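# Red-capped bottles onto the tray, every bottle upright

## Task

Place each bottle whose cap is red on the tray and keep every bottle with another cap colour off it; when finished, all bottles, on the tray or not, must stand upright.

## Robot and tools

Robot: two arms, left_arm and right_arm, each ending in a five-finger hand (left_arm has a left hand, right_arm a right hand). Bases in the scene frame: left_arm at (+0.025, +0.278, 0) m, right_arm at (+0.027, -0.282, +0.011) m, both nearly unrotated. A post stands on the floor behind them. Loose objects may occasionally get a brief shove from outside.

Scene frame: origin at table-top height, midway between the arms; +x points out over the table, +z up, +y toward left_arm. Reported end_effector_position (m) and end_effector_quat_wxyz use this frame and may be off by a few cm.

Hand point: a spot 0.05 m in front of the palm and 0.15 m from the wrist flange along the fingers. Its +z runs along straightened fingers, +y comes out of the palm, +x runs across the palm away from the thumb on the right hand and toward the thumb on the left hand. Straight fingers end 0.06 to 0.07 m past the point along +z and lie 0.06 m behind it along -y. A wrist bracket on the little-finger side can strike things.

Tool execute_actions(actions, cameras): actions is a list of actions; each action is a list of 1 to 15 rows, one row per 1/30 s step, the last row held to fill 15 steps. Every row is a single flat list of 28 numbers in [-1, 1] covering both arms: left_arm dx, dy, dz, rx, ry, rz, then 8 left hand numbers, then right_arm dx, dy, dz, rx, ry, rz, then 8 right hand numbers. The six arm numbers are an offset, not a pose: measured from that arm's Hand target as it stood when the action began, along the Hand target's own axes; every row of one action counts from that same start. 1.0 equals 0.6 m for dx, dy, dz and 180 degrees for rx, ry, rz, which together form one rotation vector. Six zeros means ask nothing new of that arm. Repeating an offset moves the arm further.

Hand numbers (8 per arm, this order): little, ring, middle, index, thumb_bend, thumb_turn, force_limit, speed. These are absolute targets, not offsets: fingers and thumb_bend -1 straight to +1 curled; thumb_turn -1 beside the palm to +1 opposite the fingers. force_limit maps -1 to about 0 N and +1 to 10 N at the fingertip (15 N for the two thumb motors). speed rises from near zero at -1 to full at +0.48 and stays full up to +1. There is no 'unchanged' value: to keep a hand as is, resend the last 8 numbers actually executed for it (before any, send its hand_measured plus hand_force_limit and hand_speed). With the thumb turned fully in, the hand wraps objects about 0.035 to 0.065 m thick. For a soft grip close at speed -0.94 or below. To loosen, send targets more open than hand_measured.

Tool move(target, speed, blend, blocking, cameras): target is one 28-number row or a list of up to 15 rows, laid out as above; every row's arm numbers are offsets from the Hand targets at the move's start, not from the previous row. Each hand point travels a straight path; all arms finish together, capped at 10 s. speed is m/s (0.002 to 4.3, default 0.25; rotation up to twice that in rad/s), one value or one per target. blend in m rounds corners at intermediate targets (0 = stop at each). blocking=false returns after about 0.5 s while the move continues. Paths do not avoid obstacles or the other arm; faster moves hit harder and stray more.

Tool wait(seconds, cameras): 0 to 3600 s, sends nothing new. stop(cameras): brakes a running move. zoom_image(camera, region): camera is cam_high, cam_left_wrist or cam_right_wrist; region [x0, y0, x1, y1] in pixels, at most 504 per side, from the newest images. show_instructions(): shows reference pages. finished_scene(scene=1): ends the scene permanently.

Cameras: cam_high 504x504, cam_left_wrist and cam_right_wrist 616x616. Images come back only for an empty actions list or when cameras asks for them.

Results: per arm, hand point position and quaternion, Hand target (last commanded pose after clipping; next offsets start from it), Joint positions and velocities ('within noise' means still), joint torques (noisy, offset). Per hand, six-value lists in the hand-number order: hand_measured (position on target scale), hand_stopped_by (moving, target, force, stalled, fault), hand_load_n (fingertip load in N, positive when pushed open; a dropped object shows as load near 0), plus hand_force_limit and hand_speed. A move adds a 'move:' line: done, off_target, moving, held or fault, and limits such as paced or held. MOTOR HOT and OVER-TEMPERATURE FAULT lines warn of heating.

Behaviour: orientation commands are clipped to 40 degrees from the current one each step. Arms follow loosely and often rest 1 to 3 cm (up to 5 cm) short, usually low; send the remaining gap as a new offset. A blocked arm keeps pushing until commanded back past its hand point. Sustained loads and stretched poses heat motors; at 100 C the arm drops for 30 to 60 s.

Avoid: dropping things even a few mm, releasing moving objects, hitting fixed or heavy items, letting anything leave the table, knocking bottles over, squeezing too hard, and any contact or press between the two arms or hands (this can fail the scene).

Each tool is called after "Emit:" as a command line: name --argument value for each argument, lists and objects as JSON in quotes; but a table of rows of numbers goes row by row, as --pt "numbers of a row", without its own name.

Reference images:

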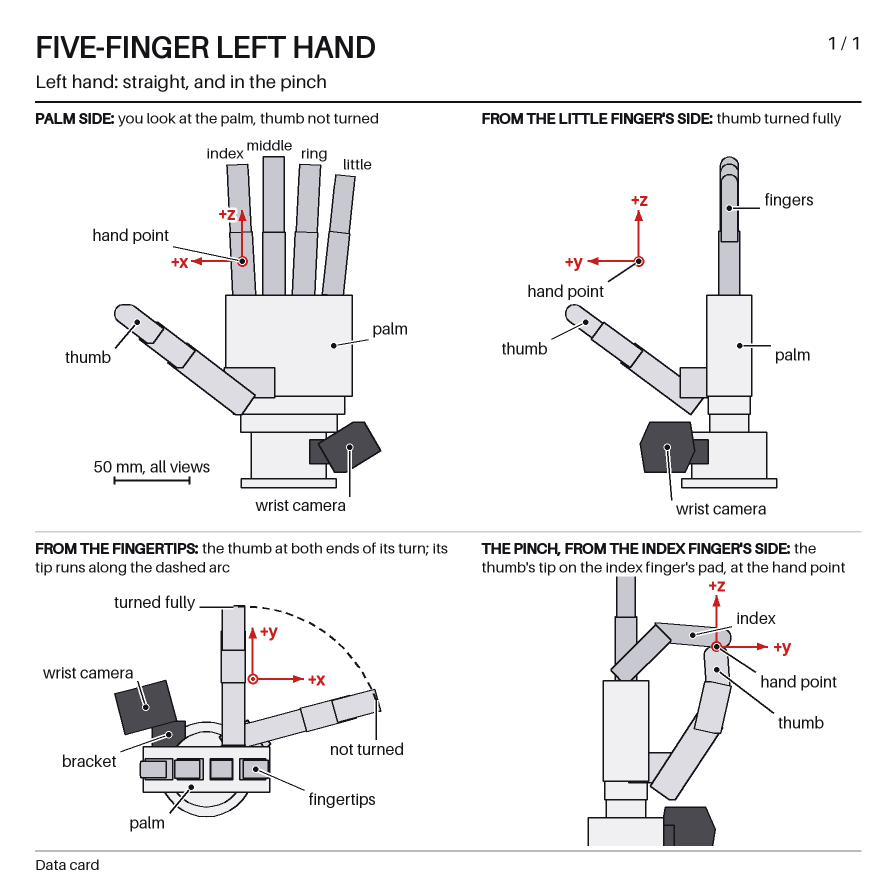

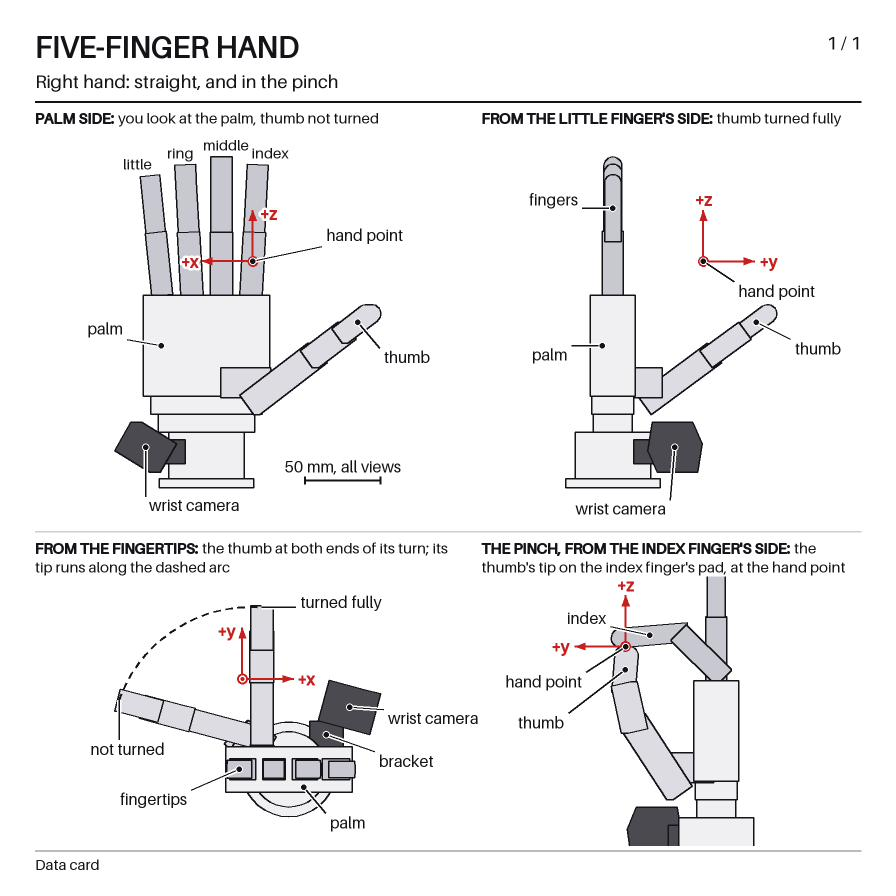

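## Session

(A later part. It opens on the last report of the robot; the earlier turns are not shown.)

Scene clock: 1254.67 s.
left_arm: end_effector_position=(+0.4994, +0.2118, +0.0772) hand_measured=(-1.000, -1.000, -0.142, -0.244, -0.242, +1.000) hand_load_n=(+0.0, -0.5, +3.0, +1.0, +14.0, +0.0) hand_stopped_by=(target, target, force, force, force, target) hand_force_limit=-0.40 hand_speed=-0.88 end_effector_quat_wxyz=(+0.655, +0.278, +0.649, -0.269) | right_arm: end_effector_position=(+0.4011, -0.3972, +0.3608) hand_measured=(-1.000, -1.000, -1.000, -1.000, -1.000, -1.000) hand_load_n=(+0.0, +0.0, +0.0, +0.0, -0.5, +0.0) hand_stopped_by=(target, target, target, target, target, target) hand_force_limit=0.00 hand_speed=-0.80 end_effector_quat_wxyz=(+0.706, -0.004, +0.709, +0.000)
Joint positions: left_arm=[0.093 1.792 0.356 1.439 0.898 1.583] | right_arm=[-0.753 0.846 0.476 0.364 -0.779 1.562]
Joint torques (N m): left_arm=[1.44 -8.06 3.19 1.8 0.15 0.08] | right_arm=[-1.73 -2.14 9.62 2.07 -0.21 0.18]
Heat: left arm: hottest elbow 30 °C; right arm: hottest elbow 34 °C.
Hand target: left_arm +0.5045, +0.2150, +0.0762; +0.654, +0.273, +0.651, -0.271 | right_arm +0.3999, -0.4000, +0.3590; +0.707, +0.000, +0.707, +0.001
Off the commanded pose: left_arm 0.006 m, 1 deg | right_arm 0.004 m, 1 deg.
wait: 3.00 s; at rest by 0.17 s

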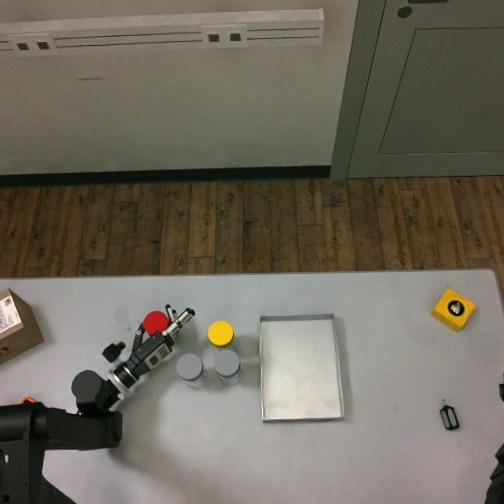

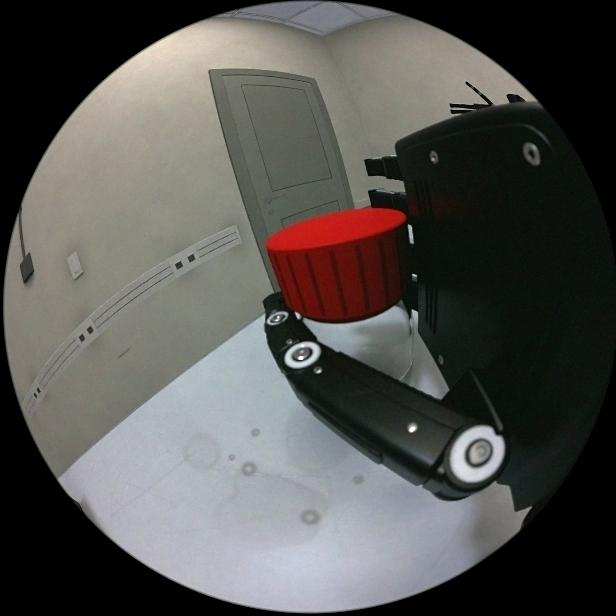

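Emit:
move --target '[0,0,0,0,0,0,-1,-1,0.6,0.6,-0.262,1,-0.4,-0.88,0,0,0,0,0,0,-1,-1,-1,-1,-1,-1,0,-0.8]'

Scene clock: 1260.73 s.
left_arm: end_effector_position=(+0.4994, +0.2118, +0.0772) hand_measured=(-1.000, -1.000, -0.142, -0.244, -0.266, +1.000) hand_load_n=(+0.0, +0.0, +2.0, +0.5, +9.5, +0.5) hand_stopped_by=(target, target, force, force, force, target) hand_force_limit=-0.40 hand_speed=-0.88 end_effector_quat_wxyz=(+0.655, +0.278, +0.649, -0.269) | right_arm: end_effector_position=(+0.4011, -0.3972, +0.3608) hand_measured=(-1.000, -1.000, -1.000, -1.000, -1.000, -1.000) hand_load_n=(+0.0, -0.5, +0.0, +0.0, +0.0, +0.0) hand_stopped_by=(target, target, target, target, target, target) hand_force_limit=0.00 hand_speed=-0.80 end_effector_quat_wxyz=(+0.706, -0.004, +0.709, +0.000)
Joint positions: left_arm=[0.093 1.792 0.356 1.439 0.898 1.583] | right_arm=[-0.753 0.846 0.476 0.364 -0.779 1.562]
Joint torques (N m): left_arm=[1.44 -8.06 3.19 1.78 0.15 0.08] | right_arm=[-1.73 -2.02 9.73 2.03 -0.17 0.15]
Heat: left arm: hottest elbow 30 °C; right arm: hottest elbow 34 °C.
Hand target: left_arm +0.5045, +0.2150, +0.0762; +0.654, +0.273, +0.651, -0.271 | right_arm +0.3999, -0.4000, +0.3590; +0.707, +0.000, +0.707, +0.001
Off the commanded pose: left_arm 0.006 m, 1 deg | right_arm 0.004 m, 1 deg.
move: done

Emit:
move --target '[-0.0833,0,0,0,0,0,-1,-1,0.6,0.6,-0.262,1,-0.4,-0.88,0,0,0,0,0,0,-1,-1,-1,-1,-1,-1,0,-0.8]' --speed 0.05 --cameras '["cam_high","cam_left_wrist"]'

Emit:
zoom_image --camera "cam_left_wrist" --region '[180, 130, 500, 450]'

Emit:
zoom_image --camera "cam_high" --region '[70, 290, 230, 410]'

Scene clock: 1270.70 s.
left_arm: end_effector_position=(+0.4987, +0.2117, +0.1132) hand_measured=(-1.000, -1.000, -0.142, -0.244, -0.266, +1.000) hand_load_n=(+0.0, -0.5, +2.0, +1.0, +9.5, +1.0) hand_stopped_by=(target, target, force, force, force, target) hand_force_limit=-0.40 hand_speed=-0.88 end_effector_quat_wxyz=(+0.644, +0.272, +0.659, -0.276) | right_arm: end_effector_position=(+0.4011, -0.3972, +0.3608) hand_measured=(-1.000, -1.000, -1.000, -1.000, -1.000, -1.000) hand_load_n=(+0.0, +0.0, +0.0, +0.0, +0.0, +0.0) hand_stopped_by=(target, target, target, target, target, target) hand_force_limit=0.00 hand_speed=-0.80 end_effector_quat_wxyz=(+0.706, -0.004, +0.709, +0.000)
Joint positions: left_arm=[0.093 1.575 0.356 1.191 0.898 1.579] | right_arm=[-0.753 0.846 0.476 0.364 -0.779 1.562]
Joint torques (N m): left_arm=[1.38 -9.11 4.89 2.24 0.16 0.11] | right_arm=[-1.79 -1.9 9.78 2.03 -0.2 0.15]
Heat: left arm: hottest elbow 30 °C; right arm: hottest elbow 34 °C.
Hand target: left_arm +0.5043, +0.2149, +0.1262; +0.654, +0.273, +0.651, -0.271 | right_arm +0.3999, -0.4000, +0.3590; +0.707, +0.000, +0.707, +0.001
Off the commanded pose: left_arm 0.015 m, 2 deg | right_arm 0.004 m, 1 deg.
move: off_target (left_arm)

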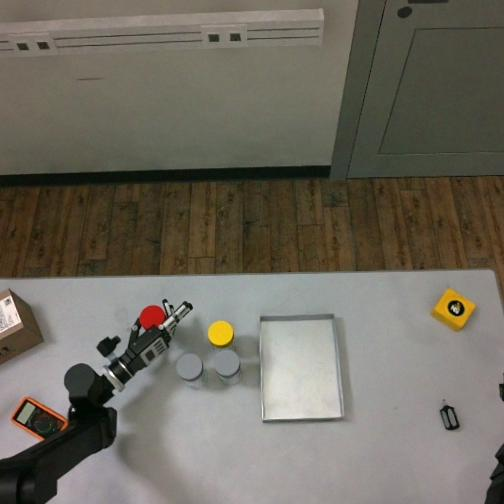

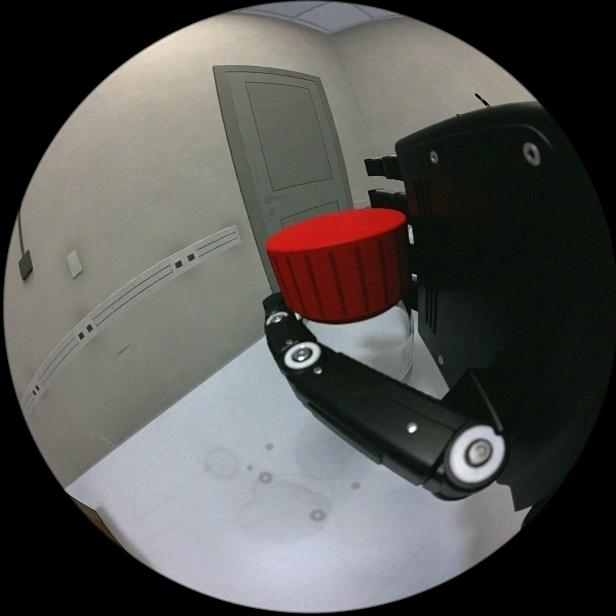

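Scaled by 1.575 from the camera's image (finer frame: 880x880).

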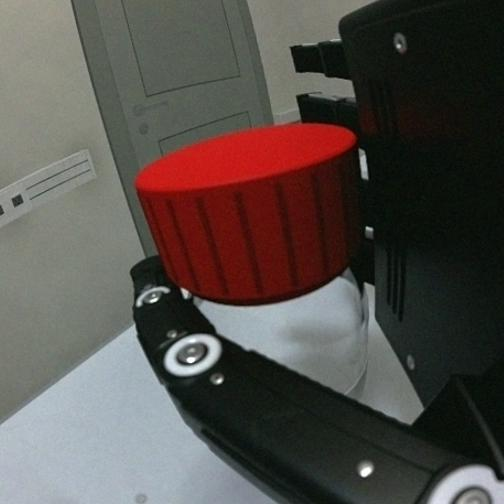

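Scaled by 3.150 from the camera's image (finer frame: 720x720).

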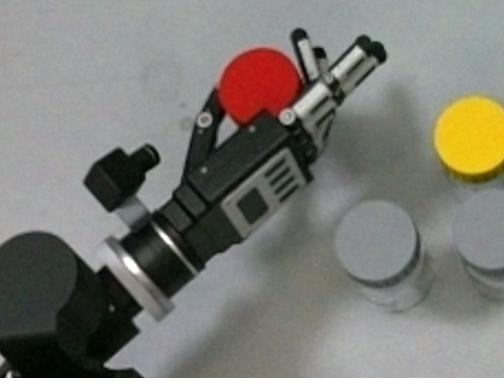

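Emit:
move --pt "-0.15 0 0 0 0 0 -1 -1 0.6 0.6 -0.262 1 -0.4 -0.88 0 0 0 0 0 0 -1 -1 -1 -1 -1 -1 0 -0.8" --pt "-0.15 -0.4422 0.26 0 0 0 -1 -1 0.6 0.6 -0.262 1 -0.4 -0.88 0 0 0 0 0 0 -1 -1 -1 -1 -1 -1 0 -0.8" --speed '[0.08, 0.12]' --blend 0.02 --cameras '["cam_high","cam_left_wrist"]'

Emit:
zoom_image --camera "cam_high" --region '[150, 290, 370, 450]'

Scene clock: 1312.30 s.
left_arm: end_effector_position=(+0.4135, -0.0687, +0.1805) hand_measured=(-1.000, -1.000, -0.142, -0.244, -0.266, +1.000) hand_load_n=(+0.0, +0.0, +2.0, +1.0, +10.0, +1.0) hand_stopped_by=(target, target, force, force, force, target) hand_force_limit=-0.40 hand_speed=-0.88 end_effector_quat_wxyz=(+0.626, +0.288, +0.677, -0.257) | right_arm: end_effector_position=(+0.4011, -0.3972, +0.3608) hand_measured=(-1.000, -1.000, -1.000, -1.000, -1.000, -1.000) hand_load_n=(+0.0, +0.0, +0.0, +0.0, +0.0, +0.0) hand_stopped_by=(target, target, target, target, target, target) hand_force_limit=0.00 hand_speed=-0.80 end_effector_quat_wxyz=(+0.706, -0.004, +0.709, +0.000)
Joint positions: left_arm=[-0.884 1.332 0.502 0.746 -0.083 1.576] | right_arm=[-0.753 0.846 0.476 0.364 -0.779 1.562]
Joint velocities: left_arm=[-0.005 0.005 -0.022 -0.046 -0.051 -0.081] | right_arm=[within noise]
Joint torques (N m): left_arm=[0.79 -7.59 10.7 4.18 -0.07 0.16] | right_arm=[-1.67 -1.85 9.76 1.92 -0.2 0.16]
Heat: left arm: hottest elbow 30 °C; right arm: hottest elbow 34 °C.
Hand target: left_arm +0.4252, -0.0828, +0.2154; +0.654, +0.273, +0.651, -0.271 | right_arm +0.3999, -0.4000, +0.3590; +0.707, +0.000, +0.707, +0.001
Off the commanded pose: left_arm 0.039 m, 5 deg | right_arm 0.004 m, 1 deg.
move: off_target (left_arm)

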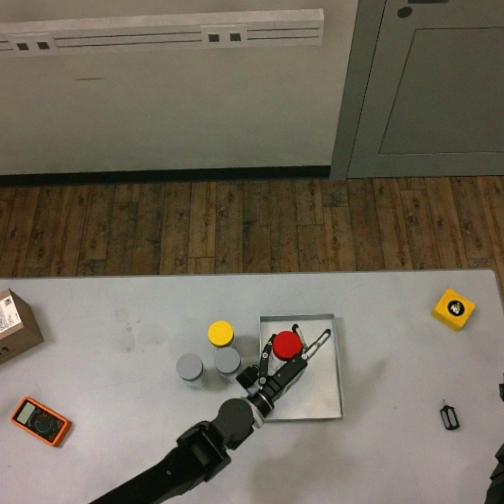

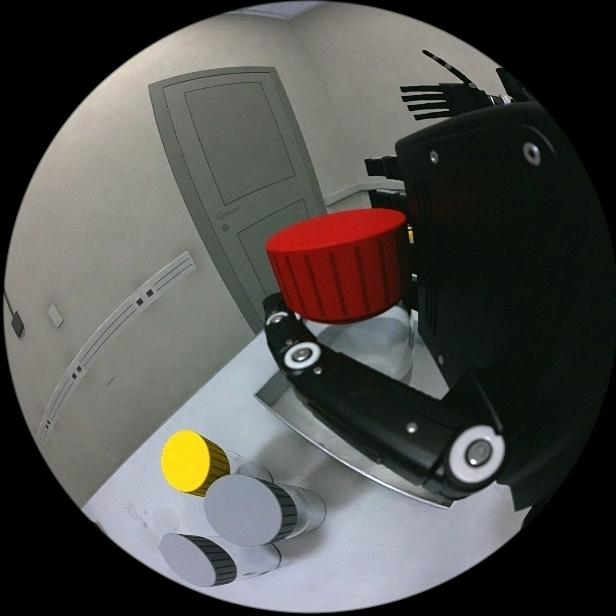

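Scaled by 2.291 from the camera's image (finer frame: 720x720).

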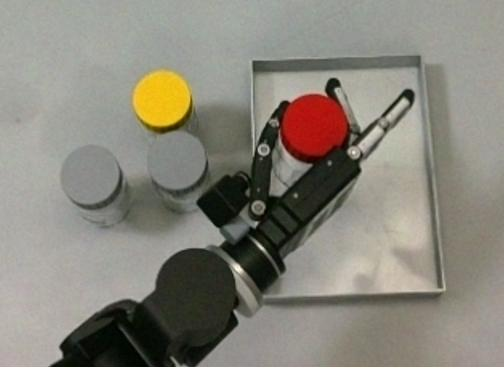

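Emit:
move --target '[0.06,-0.0306,0.04,0,-0.02,0,-1,-1,0.6,0.6,-0.262,1,-0.4,-0.88,0,0,0,0,0,0,-1,-1,-1,-1,-1,-1,0,-0.8]' --speed 0.06 --cameras '["cam_high","cam_left_wrist"]'

Emit:
zoom_image --camera "cam_high" --region '[150, 290, 370, 450]'

Scene clock: 1343.20 s.
left_arm: end_effector_position=(+0.4212, -0.0978, +0.1473) hand_measured=(-1.000, -1.000, -0.142, -0.244, -0.266, +1.000) hand_load_n=(+0.0, +0.0, +2.0, +1.0, +9.5, +1.5) hand_stopped_by=(target, target, force, force, force, target) hand_force_limit=-0.40 hand_speed=-0.88 end_effector_quat_wxyz=(+0.648, +0.276, +0.658, -0.266) | right_arm: end_effector_position=(+0.4011, -0.3972, +0.3608) hand_measured=(-1.000, -1.000, -1.000, -1.000, -1.000, -1.000) hand_load_n=(+0.0, +0.0, +0.0, +0.0, +0.0, +0.0) hand_stopped_by=(target, target, target, target, target, target) hand_force_limit=0.00 hand_speed=-0.80 end_effector_quat_wxyz=(+0.706, -0.004, +0.709, +0.000)
Joint positions: left_arm=[-0.923 1.557 0.527 1.012 -0.126 1.576] | right_arm=[-0.753 0.846 0.476 0.364 -0.779 1.562]
Joint torques (N m): left_arm=[0.44 -9.7 8.81 4.14 -0.06 0.25] | right_arm=[-1.67 -1.67 9.69 1.99 -0.2 0.18]
Heat: left arm: hottest elbow 33 °C; right arm: hottest elbow 34 °C.
Hand target: left_arm +0.4292, -0.1128, +0.1792; +0.674, +0.265, +0.630, -0.279 | right_arm +0.3999, -0.4000, +0.3590; +0.707, +0.000, +0.707, +0.001
Off the commanded pose: left_arm 0.036 m, 5 deg | right_arm 0.004 m, 1 deg.
move: off_target (left_arm)

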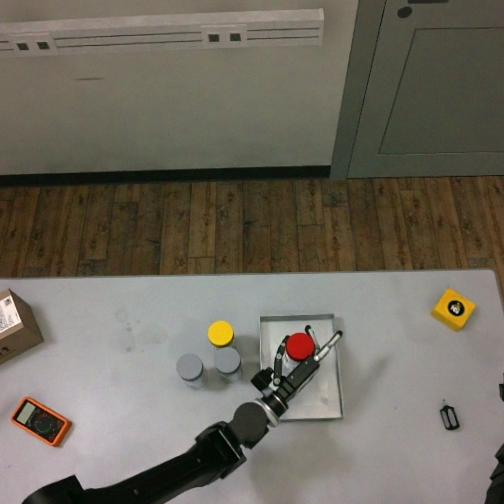

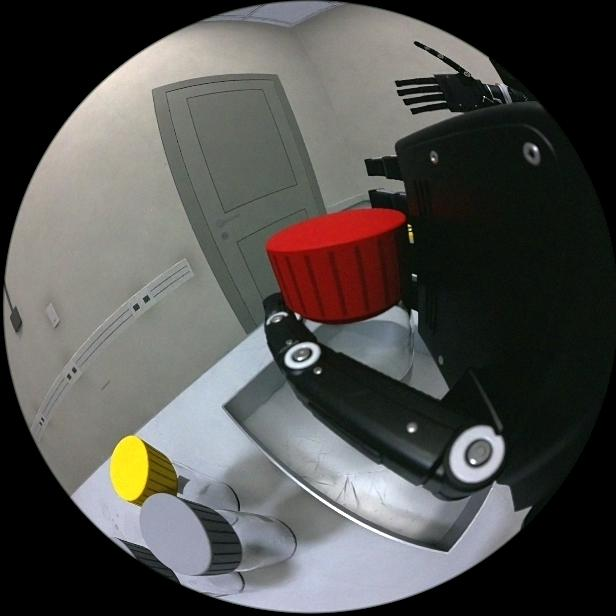

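Scaled by 2.291 from the camera's image (finer frame: 720x720).

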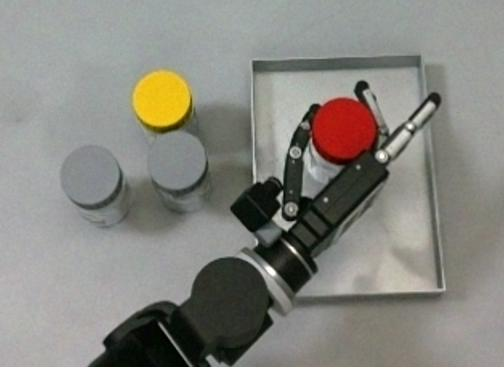

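Emit:
move --target '[0.075,0,0,0,-0.004,0,-1,-1,0.6,0.6,-0.262,1,-0.4,-0.88,0,0,0,0,0,0,-1,-1,-1,-1,-1,-1,0,-0.8]' --speed 0.05 --cameras '["cam_high","cam_left_wrist"]'

Emit:
zoom_image --camera "cam_high" --region '[220, 300, 360, 430]'

Emit:
zoom_image --camera "cam_left_wrist" --region '[200, 200, 560, 560]'

Scene clock: 1356.77 s.
left_arm: end_effector_position=(+0.4247, -0.1023, +0.1084) hand_measured=(-1.000, -1.000, -0.142, -0.244, -0.266, +1.000) hand_load_n=(+0.0, +0.0, +1.5, +1.0, +9.5, +1.0) hand_stopped_by=(target, target, force, force, force, target) hand_force_limit=-0.40 hand_speed=-0.88 end_effector_quat_wxyz=(+0.655, +0.272, +0.651, -0.270) | right_arm: end_effector_position=(+0.4011, -0.3972, +0.3608) hand_measured=(-1.000, -1.000, -1.000, -1.000, -1.000, -1.000) hand_load_n=(+0.0, +0.0, +0.0, +0.0, +0.0, +0.0) hand_stopped_by=(target, target, target, target, target, target) hand_force_limit=0.00 hand_speed=-0.80 end_effector_quat_wxyz=(+0.706, -0.004, +0.709, +0.000)
Joint positions: left_arm=[-0.923 1.727 0.527 1.204 -0.126 1.576] | right_arm=[-0.753 0.846 0.476 0.364 -0.779 1.562]
Joint torques (N m): left_arm=[0.56 -10.58 6.76 4.15 0 0.27] | right_arm=[-1.9 -1.96 9.76 2.03 -0.2 0.15]
Heat: left arm: hottest elbow 34 °C; right arm: hottest elbow 34 °C.
Hand target: left_arm +0.4314, -0.1147, +0.1345; +0.678, +0.263, +0.626, -0.281 | right_arm +0.3999, -0.4000, +0.3590; +0.707, +0.000, +0.707, +0.001
Off the commanded pose: left_arm 0.029 m, 4 deg | right_arm 0.004 m, 1 deg.
move: off_target (left_arm)

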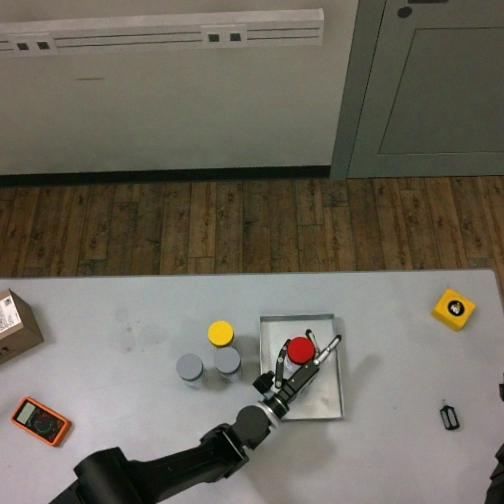

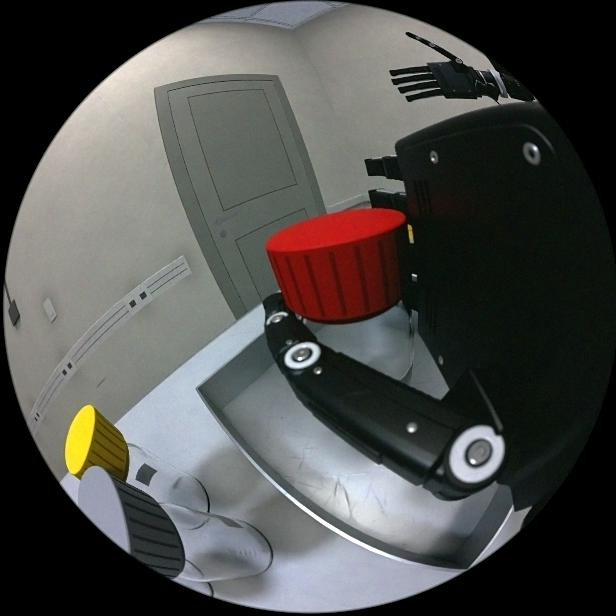

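Scaled by 3.600 from the camera's image (finer frame: 720x720).

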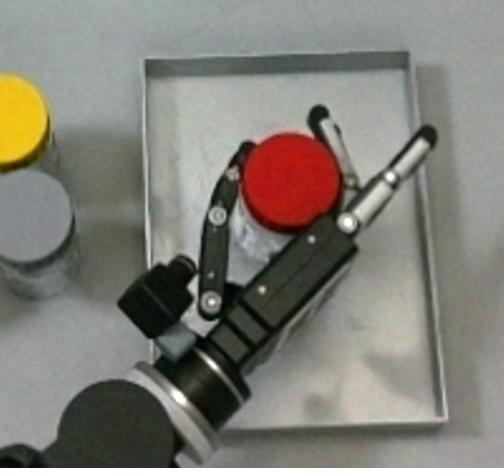

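Scaled by 1.400 from the camera's image (finer frame: 880x880).

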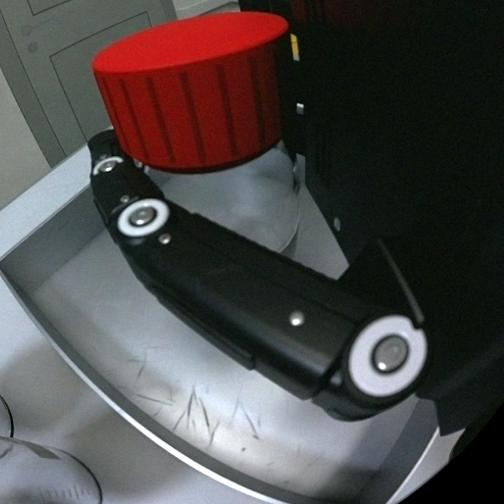

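Emit:
move --target '[0.035,0,0,0,0,0,-1,-1,0.6,0.6,-0.262,1,-0.4,-0.88,0,0,0,0,0,0,-1,-1,-1,-1,-1,-1,0,-0.8]' --speed 0.03 --cameras '["cam_high","cam_left_wrist"]'

Emit:
zoom_image --camera "cam_left_wrist" --region '[200, 200, 560, 560]'

Scene clock: 1368.80 s.
left_arm: end_effector_position=(+0.4257, -0.1036, +0.0897) hand_measured=(-1.000, -1.000, -0.142, -0.244, -0.266, +1.000) hand_load_n=(+0.0, +0.0, +1.5, +1.0, +9.5, +1.5) hand_stopped_by=(target, target, force, force, force, target) hand_force_limit=-0.40 hand_speed=-0.88 end_effector_quat_wxyz=(+0.656, +0.272, +0.650, -0.270) | right_arm: end_effector_position=(+0.4011, -0.3972, +0.3608) hand_measured=(-1.000, -1.000, -1.000, -1.000, -1.000, -1.000) hand_load_n=(+0.0, +0.0, +0.0, +0.0, +0.0, +0.0) hand_stopped_by=(target, target, target, target, target, target) hand_force_limit=0.00 hand_speed=-0.80 end_effector_quat_wxyz=(+0.706, -0.004, +0.709, +0.000)
Joint positions: left_arm=[-0.923 1.802 0.531 1.278 -0.126 1.576] | right_arm=[-0.753 0.846 0.476 0.364 -0.779 1.562]
Joint torques (N m): left_arm=[0.62 -10.75 6.13 4.15 0.03 0.27] | right_arm=[-1.79 -1.67 9.61 2 -0.2 0.17]
Heat: left arm: hottest elbow 34 °C; right arm: hottest elbow 34 °C.
Hand target: left_arm +0.4326, -0.1157, +0.1133; +0.678, +0.263, +0.626, -0.281 | right_arm +0.3999, -0.4000, +0.3590; +0.707, +0.000, +0.707, +0.001
Off the commanded pose: left_arm 0.028 m, 4 deg | right_arm 0.004 m, 1 deg.
move: off_target (left_arm)

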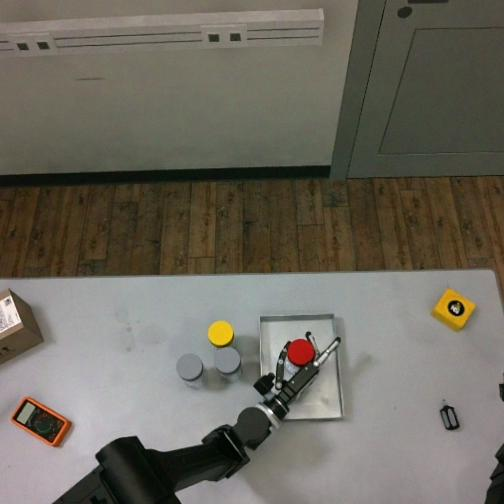

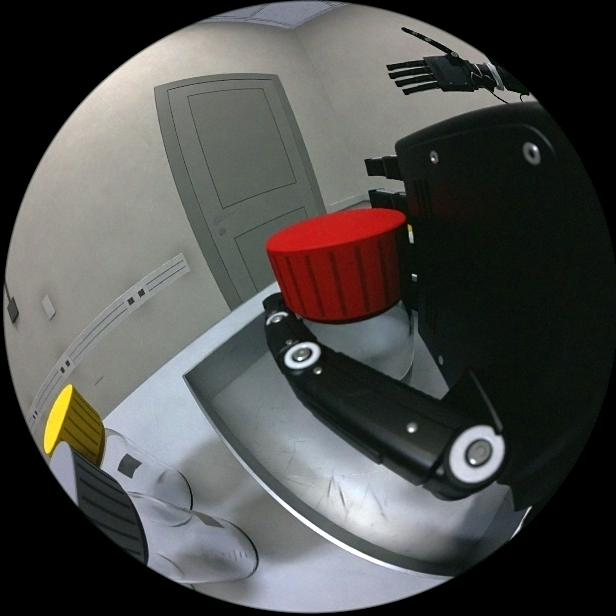

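Scaled by 1.400 from the camera's image (finer frame: 880x880).

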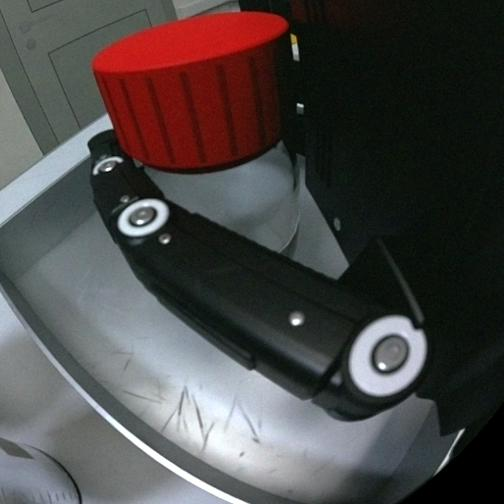

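Emit:
move --target '[0.0117,0,0,0,0,0,-1,-1,0.6,0.6,-0.262,1,-0.4,-0.88,0,0,0,0,0,0,-1,-1,-1,-1,-1,-1,0,-0.8]' --speed 0.02

Emit:
move --target '[0.0083,0,0,0,0,0,-1,-1,0.6,0.6,-0.262,1,-0.4,-0.88,0,0,0,0,0,0,-1,-1,-1,-1,-1,-1,0,-0.8]' --speed 0.02 --cameras '["cam_high","cam_left_wrist"]'

Emit:
zoom_image --camera "cam_left_wrist" --region '[200, 200, 560, 560]'

Scene clock: 1377.67 s.
left_arm: end_effector_position=(+0.4267, -0.1049, +0.0866) hand_measured=(-1.000, -1.000, -0.142, -0.244, -0.266, +1.000) hand_load_n=(+0.0, +0.0, +1.5, +1.0, +9.5, +1.0) hand_stopped_by=(target, target, force, force, force, target) hand_force_limit=-0.40 hand_speed=-0.88 end_effector_quat_wxyz=(+0.659, +0.270, +0.648, -0.272) | right_arm: end_effector_position=(+0.4011, -0.3972, +0.3608) hand_measured=(-1.000, -1.000, -1.000, -1.000, -1.000, -1.000) hand_load_n=(+0.0, +0.0, +0.0, +0.0, +0.0, +0.0) hand_stopped_by=(target, target, target, target, target, target) hand_force_limit=0.00 hand_speed=-0.80 end_effector_quat_wxyz=(+0.706, -0.004, +0.709, +0.000)
Joint positions: left_arm=[-0.923 1.824 0.536 1.304 -0.126 1.576] | right_arm=[-0.753 0.846 0.476 0.364 -0.779 1.562]
Joint torques (N m): left_arm=[0.62 -10.58 5.83 4.04 0.04 0.27] | right_arm=[-1.67 -2.08 9.74 2.07 -0.19 0.17]
Heat: left arm: hottest elbow 33 °C; right arm: hottest elbow 34 °C.
Hand target: left_arm +0.4330, -0.1162, +0.1066; +0.678, +0.263, +0.626, -0.281 | right_arm +0.3999, -0.4000, +0.3590; +0.707, +0.000, +0.707, +0.001
Off the commanded pose: left_arm 0.023 m, 4 deg | right_arm 0.004 m, 1 deg.
move: off_target (left_arm)

Scene clock: 1378.27 s.
left_arm: end_effector_position=(+0.4276, -0.1061, +0.0861) hand_measured=(-1.000, -1.000, -0.142, -0.244, -0.266, +1.000) hand_load_n=(+0.0, +0.0, +2.0, +1.0, +9.5, +1.0) hand_stopped_by=(target, target, force, force, force, target) hand_force_limit=-0.40 hand_speed=-0.88 end_effector_quat_wxyz=(+0.662, +0.268, +0.644, -0.274) | right_arm: end_effector_position=(+0.4011, -0.3972, +0.3608) hand_measured=(-1.000, -1.000, -1.000, -1.000, -1.000, -1.000) hand_load_n=(+0.0, +0.0, +0.0, -0.5, +0.0, +0.0) hand_stopped_by=(target, target, target, target, target, target) hand_force_limit=0.00 hand_speed=-0.80 end_effector_quat_wxyz=(+0.706, -0.004, +0.709, +0.000)
Joint positions: left_arm=[-0.923 1.839 0.54 1.326 -0.126 1.576] | right_arm=[-0.753 0.846 0.476 0.364 -0.779 1.562]
Joint torques (N m): left_arm=[0.67 -10.29 5.61 3.78 0.05 0.27] | right_arm=[-1.73 -2.14 9.74 2 -0.2 0.18]
Heat: left arm: hottest elbow 33 °C; right arm: hottest elbow 34 °C.
Hand target: left_arm +0.4332, -0.1163, +0.1014; +0.678, +0.263, +0.626, -0.281 | right_arm +0.3999, -0.4000, +0.3590; +0.707, +0.000, +0.707, +0.001
Off the commanded pose: left_arm 0.020 m, 3 deg | right_arm 0.004 m, 1 deg.
move: off_target (left_arm)

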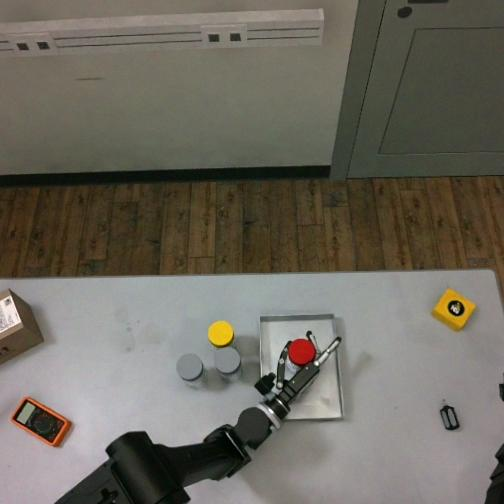

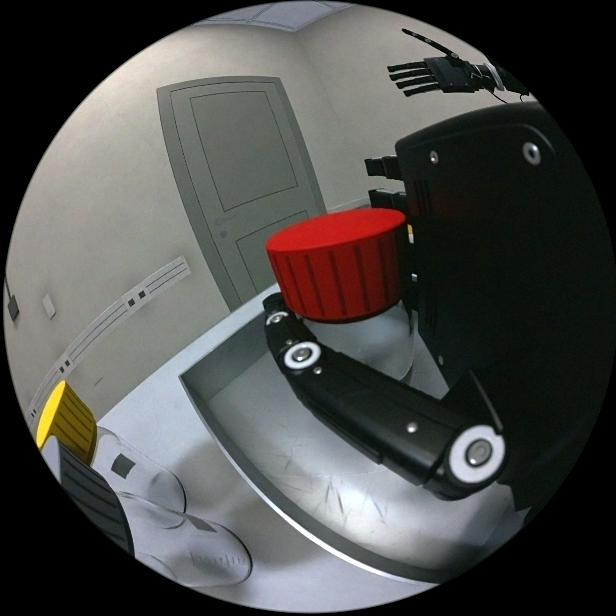

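Scaled by 1.400 from the camera's image (finer frame: 880x880).

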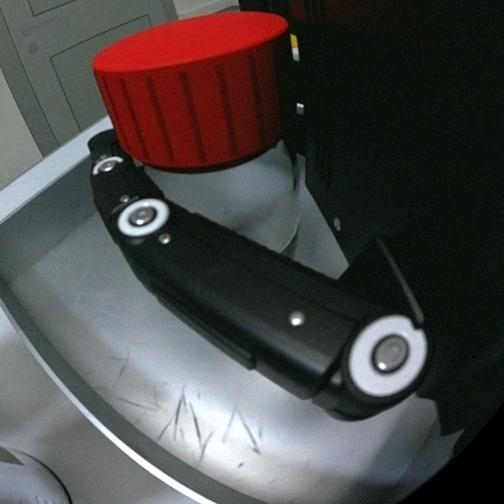

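Emit:
move --target '[-0.0083,0,0,0,0,0,-1,-1,0.6,0.6,-0.262,1,-0.4,-0.88,0,0,0,0,0,0,-1,-1,-1,-1,-1,-1,0,-0.8]' --speed 0.02

Emit:
move --target '[0,0,0,0,0,0,-1,-1,-1,-1,-0.262,1,-0.4,-0.7,0,0,0,0,0,0,-1,-1,-1,-1,-1,-1,0,-0.8]' --cameras '["cam_high","cam_left_wrist"]'

Scene clock: 1394.03 s.
left_arm: end_effector_position=(+0.4276, -0.1061, +0.0861) hand_measured=(-1.000, -1.000, -0.142, -0.244, -0.266, +1.000) hand_load_n=(+0.0, +0.0, +2.0, +1.0, +9.5, +1.0) hand_stopped_by=(target, target, force, force, force, target) hand_force_limit=-0.40 hand_speed=-0.88 end_effector_quat_wxyz=(+0.662, +0.268, +0.644, -0.274) | right_arm: end_effector_position=(+0.4011, -0.3972, +0.3608) hand_measured=(-1.000, -1.000, -1.000, -1.000, -1.000, -1.000) hand_load_n=(+0.0, +0.0, +0.0, +0.0, +0.0, +0.0) hand_stopped_by=(target, target, target, target, target, target) hand_force_limit=0.00 hand_speed=-0.80 end_effector_quat_wxyz=(+0.706, -0.004, +0.709, +0.000)
Joint positions: left_arm=[-0.923 1.839 0.54 1.326 -0.126 1.576] | right_arm=[-0.753 0.846 0.476 0.364 -0.779 1.562]
Joint torques (N m): left_arm=[0.67 -11.81 5.45 3.04 0.05 0.27] | right_arm=[-1.49 -2.02 9.7 2.1 -0.2 0.17]
Heat: left arm: hottest elbow 32 °C; right arm: hottest elbow 34 °C.
Hand target: left_arm +0.4330, -0.1161, +0.1063; +0.678, +0.263, +0.626, -0.281 | right_arm +0.3999, -0.4000, +0.3590; +0.707, +0.000, +0.707, +0.001
Off the commanded pose: left_arm 0.023 m, 3 deg | right_arm 0.004 m, 1 deg.
move: off_target (left_arm)

Scene clock: 1395.33 s.
left_arm: end_effector_position=(+0.4276, -0.1061, +0.0861) hand_measured=(-1.000, -1.000, -1.000, -1.000, -0.264, +1.000) hand_load_n=(+0.0, +0.0, +0.0, +0.0, +1.5, +0.0) hand_stopped_by=(target, target, target, target, force, target) hand_force_limit=-0.40 hand_speed=-0.70 end_effector_quat_wxyz=(+0.662, +0.268, +0.644, -0.274) | right_arm: end_effector_position=(+0.4011, -0.3972, +0.3608) hand_measured=(-1.000, -1.000, -1.000, -1.000, -1.000, -1.000) hand_load_n=(+0.0, +0.0, +0.0, +0.0, +0.0, +0.0) hand_stopped_by=(target, target, target, target, target, target) hand_force_limit=0.00 hand_speed=-0.80 end_effector_quat_wxyz=(+0.706, -0.004, +0.709, +0.000)
Joint positions: left_arm=[-0.923 1.839 0.54 1.326 -0.126 1.576] | right_arm=[-0.753 0.846 0.476 0.364 -0.779 1.562]
Joint torques (N m): left_arm=[0.67 -11.81 5.45 3.06 0.05 0.26] | right_arm=[-1.67 -2.02 9.69 2 -0.2 0.16]
Heat: left arm: hottest elbow 32 °C; right arm: hottest elbow 34 °C.
Hand target: left_arm +0.4330, -0.1161, +0.1063; +0.678, +0.263, +0.626, -0.281 | right_arm +0.3999, -0.4000, +0.3590; +0.707, +0.000, +0.707, +0.001
Off the commanded pose: left_arm 0.023 m, 3 deg | right_arm 0.004 m, 1 deg.
move: done

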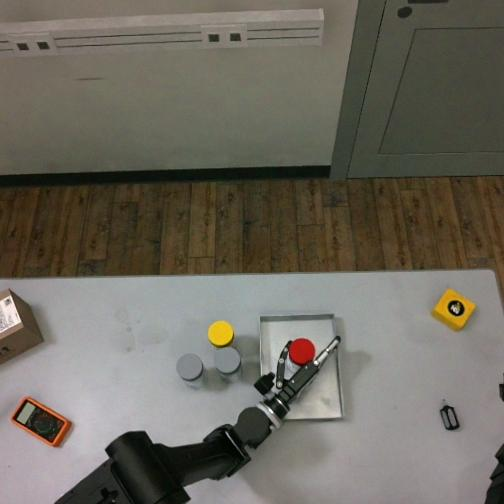

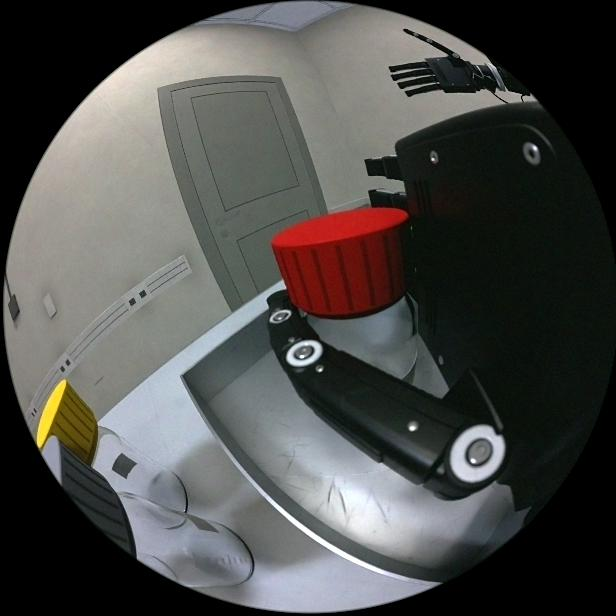

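Emit:
move --target '[0,0,0,0,0,0,-1,-1,-1,-1,-1,1,-0.4,-0.7,0,0,0,0,0,0,-1,-1,-1,-1,-1,-1,0,-0.8]' --cameras '["cam_high","cam_left_wrist"]'

Emit:
zoom_image --camera "cam_high" --region '[220, 300, 360, 430]'

Scene clock: 1401.07 s.
left_arm: end_effector_position=(+0.4286, -0.1074, +0.0876) hand_measured=(-1.000, -1.000, -1.000, -1.000, -1.000, +1.000) hand_load_n=(-0.5, +0.0, +0.0, +0.0, +0.0, +0.0) hand_stopped_by=(target, target, target, target, target, target) hand_force_limit=-0.40 hand_speed=-0.70 end_effector_quat_wxyz=(+0.663, +0.267, +0.643, -0.275) | right_arm: end_effector_position=(+0.4011, -0.3972, +0.3608) hand_measured=(-1.000, -1.000, -1.000, -1.000, -1.000, -1.000) hand_load_n=(+0.0, +0.0, -0.5, +0.0, +0.0, +0.0) hand_stopped_by=(target, target, target, target, target, target) hand_force_limit=0.00 hand_speed=-0.80 end_effector_quat_wxyz=(+0.706, -0.004, +0.709, +0.000)
Joint positions: left_arm=[-0.923 1.839 0.544 1.326 -0.126 1.576] | right_arm=[-0.753 0.846 0.476 0.364 -0.779 1.562]
Joint torques (N m): left_arm=[0.62 -11.81 5.19 3.04 0.05 0.26] | right_arm=[-1.55 -1.67 9.66 2.07 -0.22 0.16]
Heat: left arm: hottest elbow 32 °C; right arm: hottest elbow 34 °C.
Hand target: left_arm +0.4330, -0.1162, +0.1064; +0.678, +0.263, +0.626, -0.281 | right_arm +0.3999, -0.4000, +0.3590; +0.707, +0.000, +0.707, +0.001
Off the commanded pose: left_arm 0.021 m, 3 deg | right_arm 0.004 m, 1 deg.
move: done

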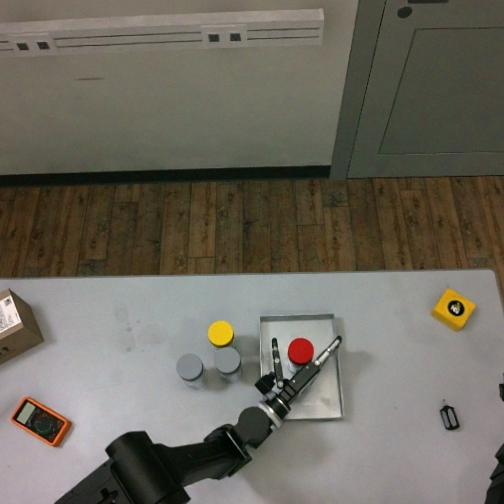

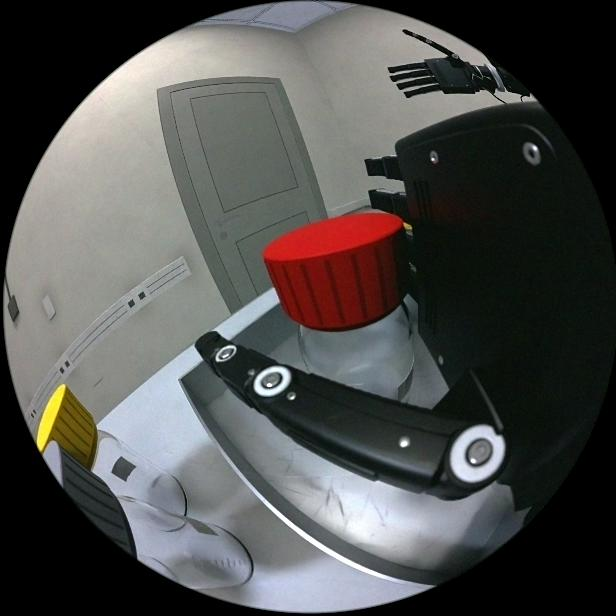

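Scaled by 3.600 from the camera's image (finer frame: 720x720).

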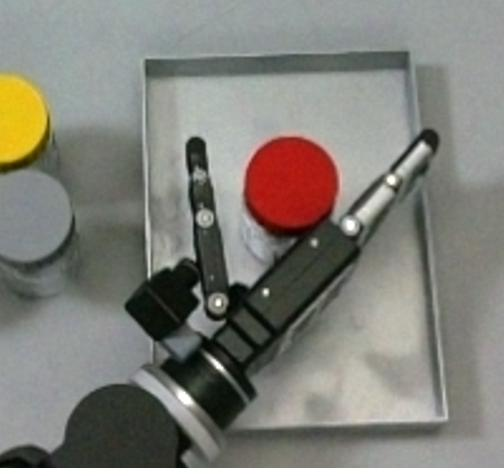

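Emit:
move --pt "0 -0.022 0 0 0 0 -1 -1 -1 -1 -1 1 -0.4 -0.7 0 0 0 0 0 0 -1 -1 -1 -1 -1 -1 0 -0.8" --pt "-0.04 -0.022 0 0 0 0 -1 -1 -1 -1 -1 1 -0.4 -0.7 0 0 0 0 0 0 -1 -1 -1 -1 -1 -1 0 -0.8" --speed '[0.03, 0.05]' --cameras '["cam_high","cam_left_wrist"]'

Emit:
zoom_image --camera "cam_high" --region '[220, 300, 360, 430]'

Scene clock: 1415.10 s.
left_arm: end_effector_position=(+0.4205, -0.1172, +0.1178) hand_measured=(-1.000, -1.000, -1.000, -1.000, -1.000, +1.000) hand_load_n=(+0.0, +0.0, +0.0, +0.0, +0.0, +0.5) hand_stopped_by=(target, target, target, target, target, target) hand_force_limit=-0.40 hand_speed=-0.70 end_effector_quat_wxyz=(+0.671, +0.262, +0.635, -0.280) | right_arm: end_effector_position=(+0.4011, -0.3972, +0.3608) hand_measured=(-1.000, -1.000, -1.000, -1.000, -1.000, -1.000) hand_load_n=(+0.0, +0.0, +0.0, +0.0, +0.0, +0.0) hand_stopped_by=(target, target, target, target, target, target) hand_force_limit=0.00 hand_speed=-0.80 end_effector_quat_wxyz=(+0.706, -0.004, +0.709, +0.000)
Joint positions: left_arm=[-0.956 1.754 0.549 1.261 -0.159 1.576] | right_arm=[-0.753 0.846 0.476 0.364 -0.779 1.562]
Joint torques (N m): left_arm=[0.5 -11.46 5.48 2.09 -0.05 0.29] | right_arm=[-1.79 -1.96 9.7 2.02 -0.2 0.16]
Heat: left arm: hottest elbow 32 °C; right arm: hottest elbow 34 °C.
Hand target: left_arm +0.4222, -0.1241, +0.1302; +0.678, +0.263, +0.626, -0.281 | right_arm +0.3999, -0.4000, +0.3590; +0.707, +0.000, +0.707, +0.001
Off the commanded pose: left_arm 0.014 m, 1 deg | right_arm 0.004 m, 1 deg.
move: off_target (left_arm)

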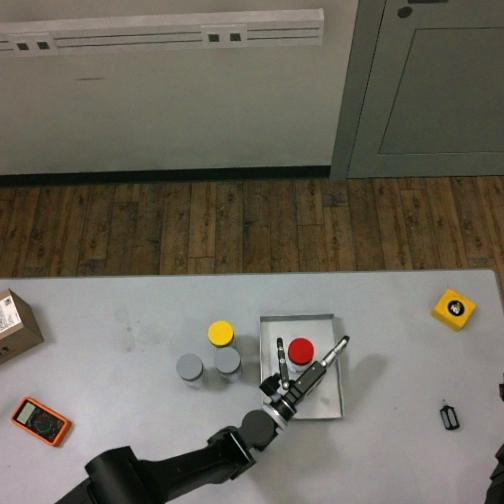

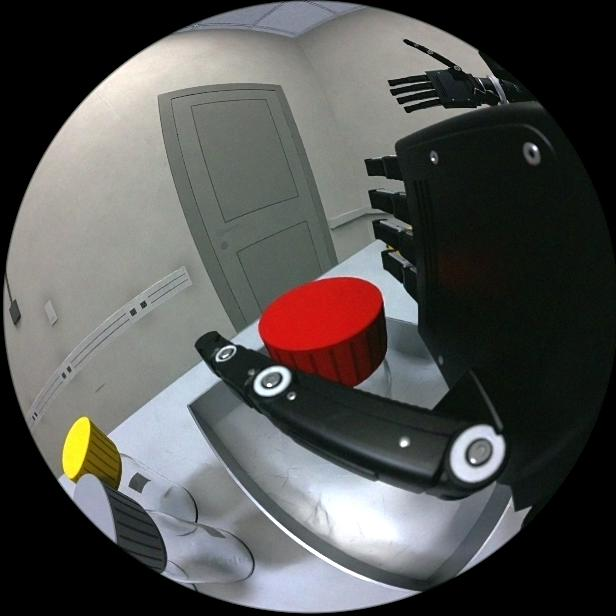

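Scaled by 3.600 from the camera's image (finer frame: 720x720).

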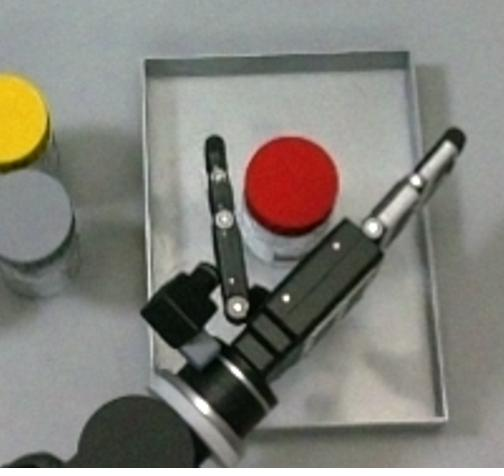

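Emit:
move --pt "-0.22 0 0 0 0 0 -1 -1 -1 -1 -1 1 -0.4 -0.7 0 0 0 0 0 0 -1 -1 -1 -1 -1 -1 0 -0.8" --pt "-0.22 0 -0.3 0 0 0 -1 -1 -1 -1 -1 1 -0.4 -0.7 0 0 0 0 0 0 -1 -1 -1 -1 -1 -1 0 -0.8" --speed '[0.07, 0.12]' --blend 0.02 --cameras '["cam_high","cam_left_wrist"]'

Emit:
zoom_image --camera "cam_high" --region '[150, 290, 370, 450]'

Emit:
zoom_image --camera "cam_left_wrist" --region '[50, 200, 500, 600]'

Scene clock: 1428.53 s.
left_arm: end_effector_position=(+0.2892, +0.0123, +0.2431) hand_measured=(-1.000, -1.000, -1.000, -1.000, -1.000, +1.000) hand_load_n=(+0.0, +0.0, +0.0, +0.0, +0.0, +0.0) hand_stopped_by=(target, target, target, target, target, target) hand_force_limit=-0.40 hand_speed=-0.70 end_effector_quat_wxyz=(+0.676, +0.258, +0.629, -0.284) | right_arm: end_effector_position=(+0.4011, -0.3972, +0.3608) hand_measured=(-1.000, -1.000, -1.000, -1.000, -1.000, -1.000) hand_load_n=(+0.0, +0.0, +0.0, +0.0, +0.0, +0.0) hand_stopped_by=(target, target, target, target, target, target) hand_force_limit=0.00 hand_speed=-0.80 end_effector_quat_wxyz=(+0.706, -0.004, +0.709, +0.000)
Joint positions: left_arm=[-1.12 0.689 0.229 0.54 -0.323 1.587] | right_arm=[-0.753 0.846 0.476 0.364 -0.779 1.562]
Joint torques (N m): left_arm=[0.38 -1.26 9.32 2.03 -0.04 0.32] | right_arm=[-1.73 -2.26 9.66 2.09 -0.21 0.18]
Heat: left arm: hottest elbow 32 °C; right arm: hottest elbow 34 °C.
Hand target: left_arm +0.2884, +0.0102, +0.2480; +0.678, +0.263, +0.626, -0.281 | right_arm +0.3999, -0.4000, +0.3590; +0.707, +0.000, +0.707, +0.001
Off the commanded pose: left_arm 0.005 m, 1 deg | right_arm 0.004 m, 1 deg.
move: done

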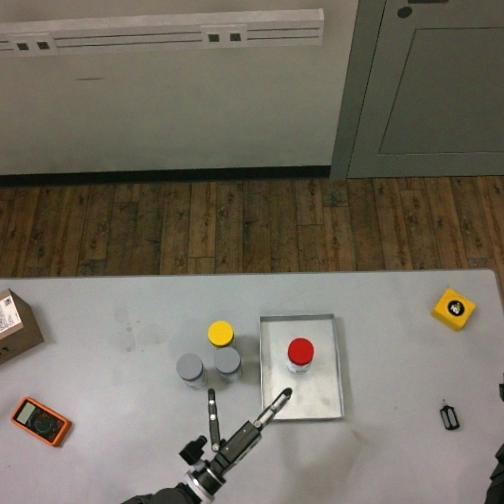

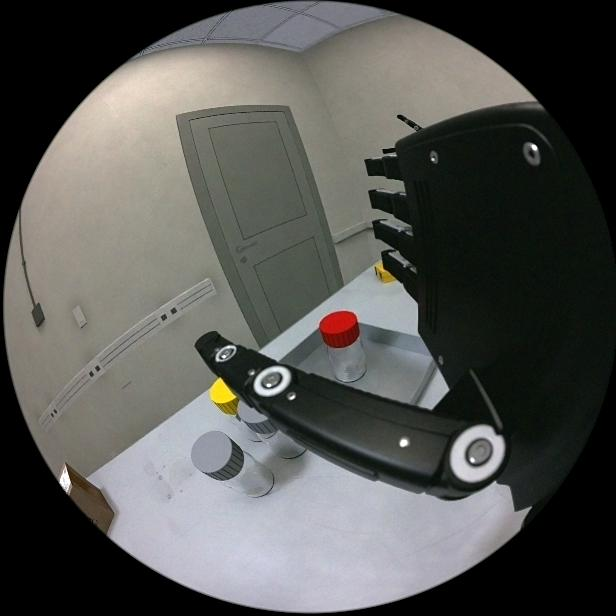

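Scaled by 2.291 from the camera's image (finer frame: 720x720).

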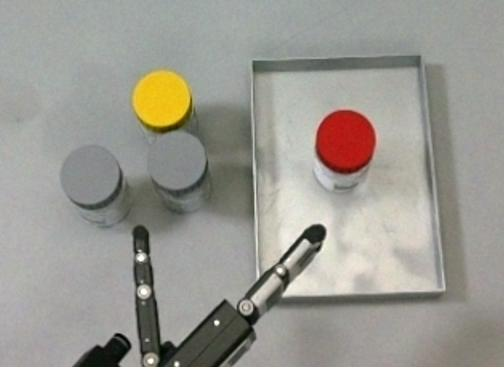

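Scaled by 1.120 from the camera's image (finer frame: 880x880).

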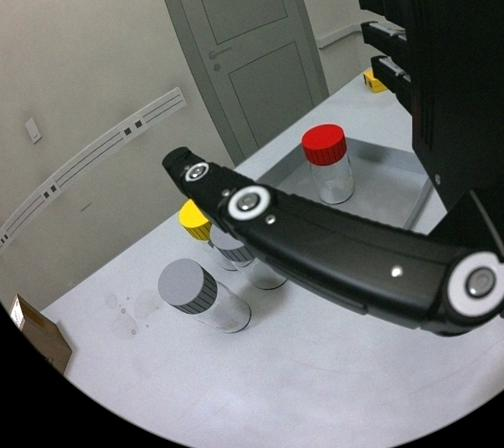

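Emit:
finished_scene

The scene is finished: the task was done.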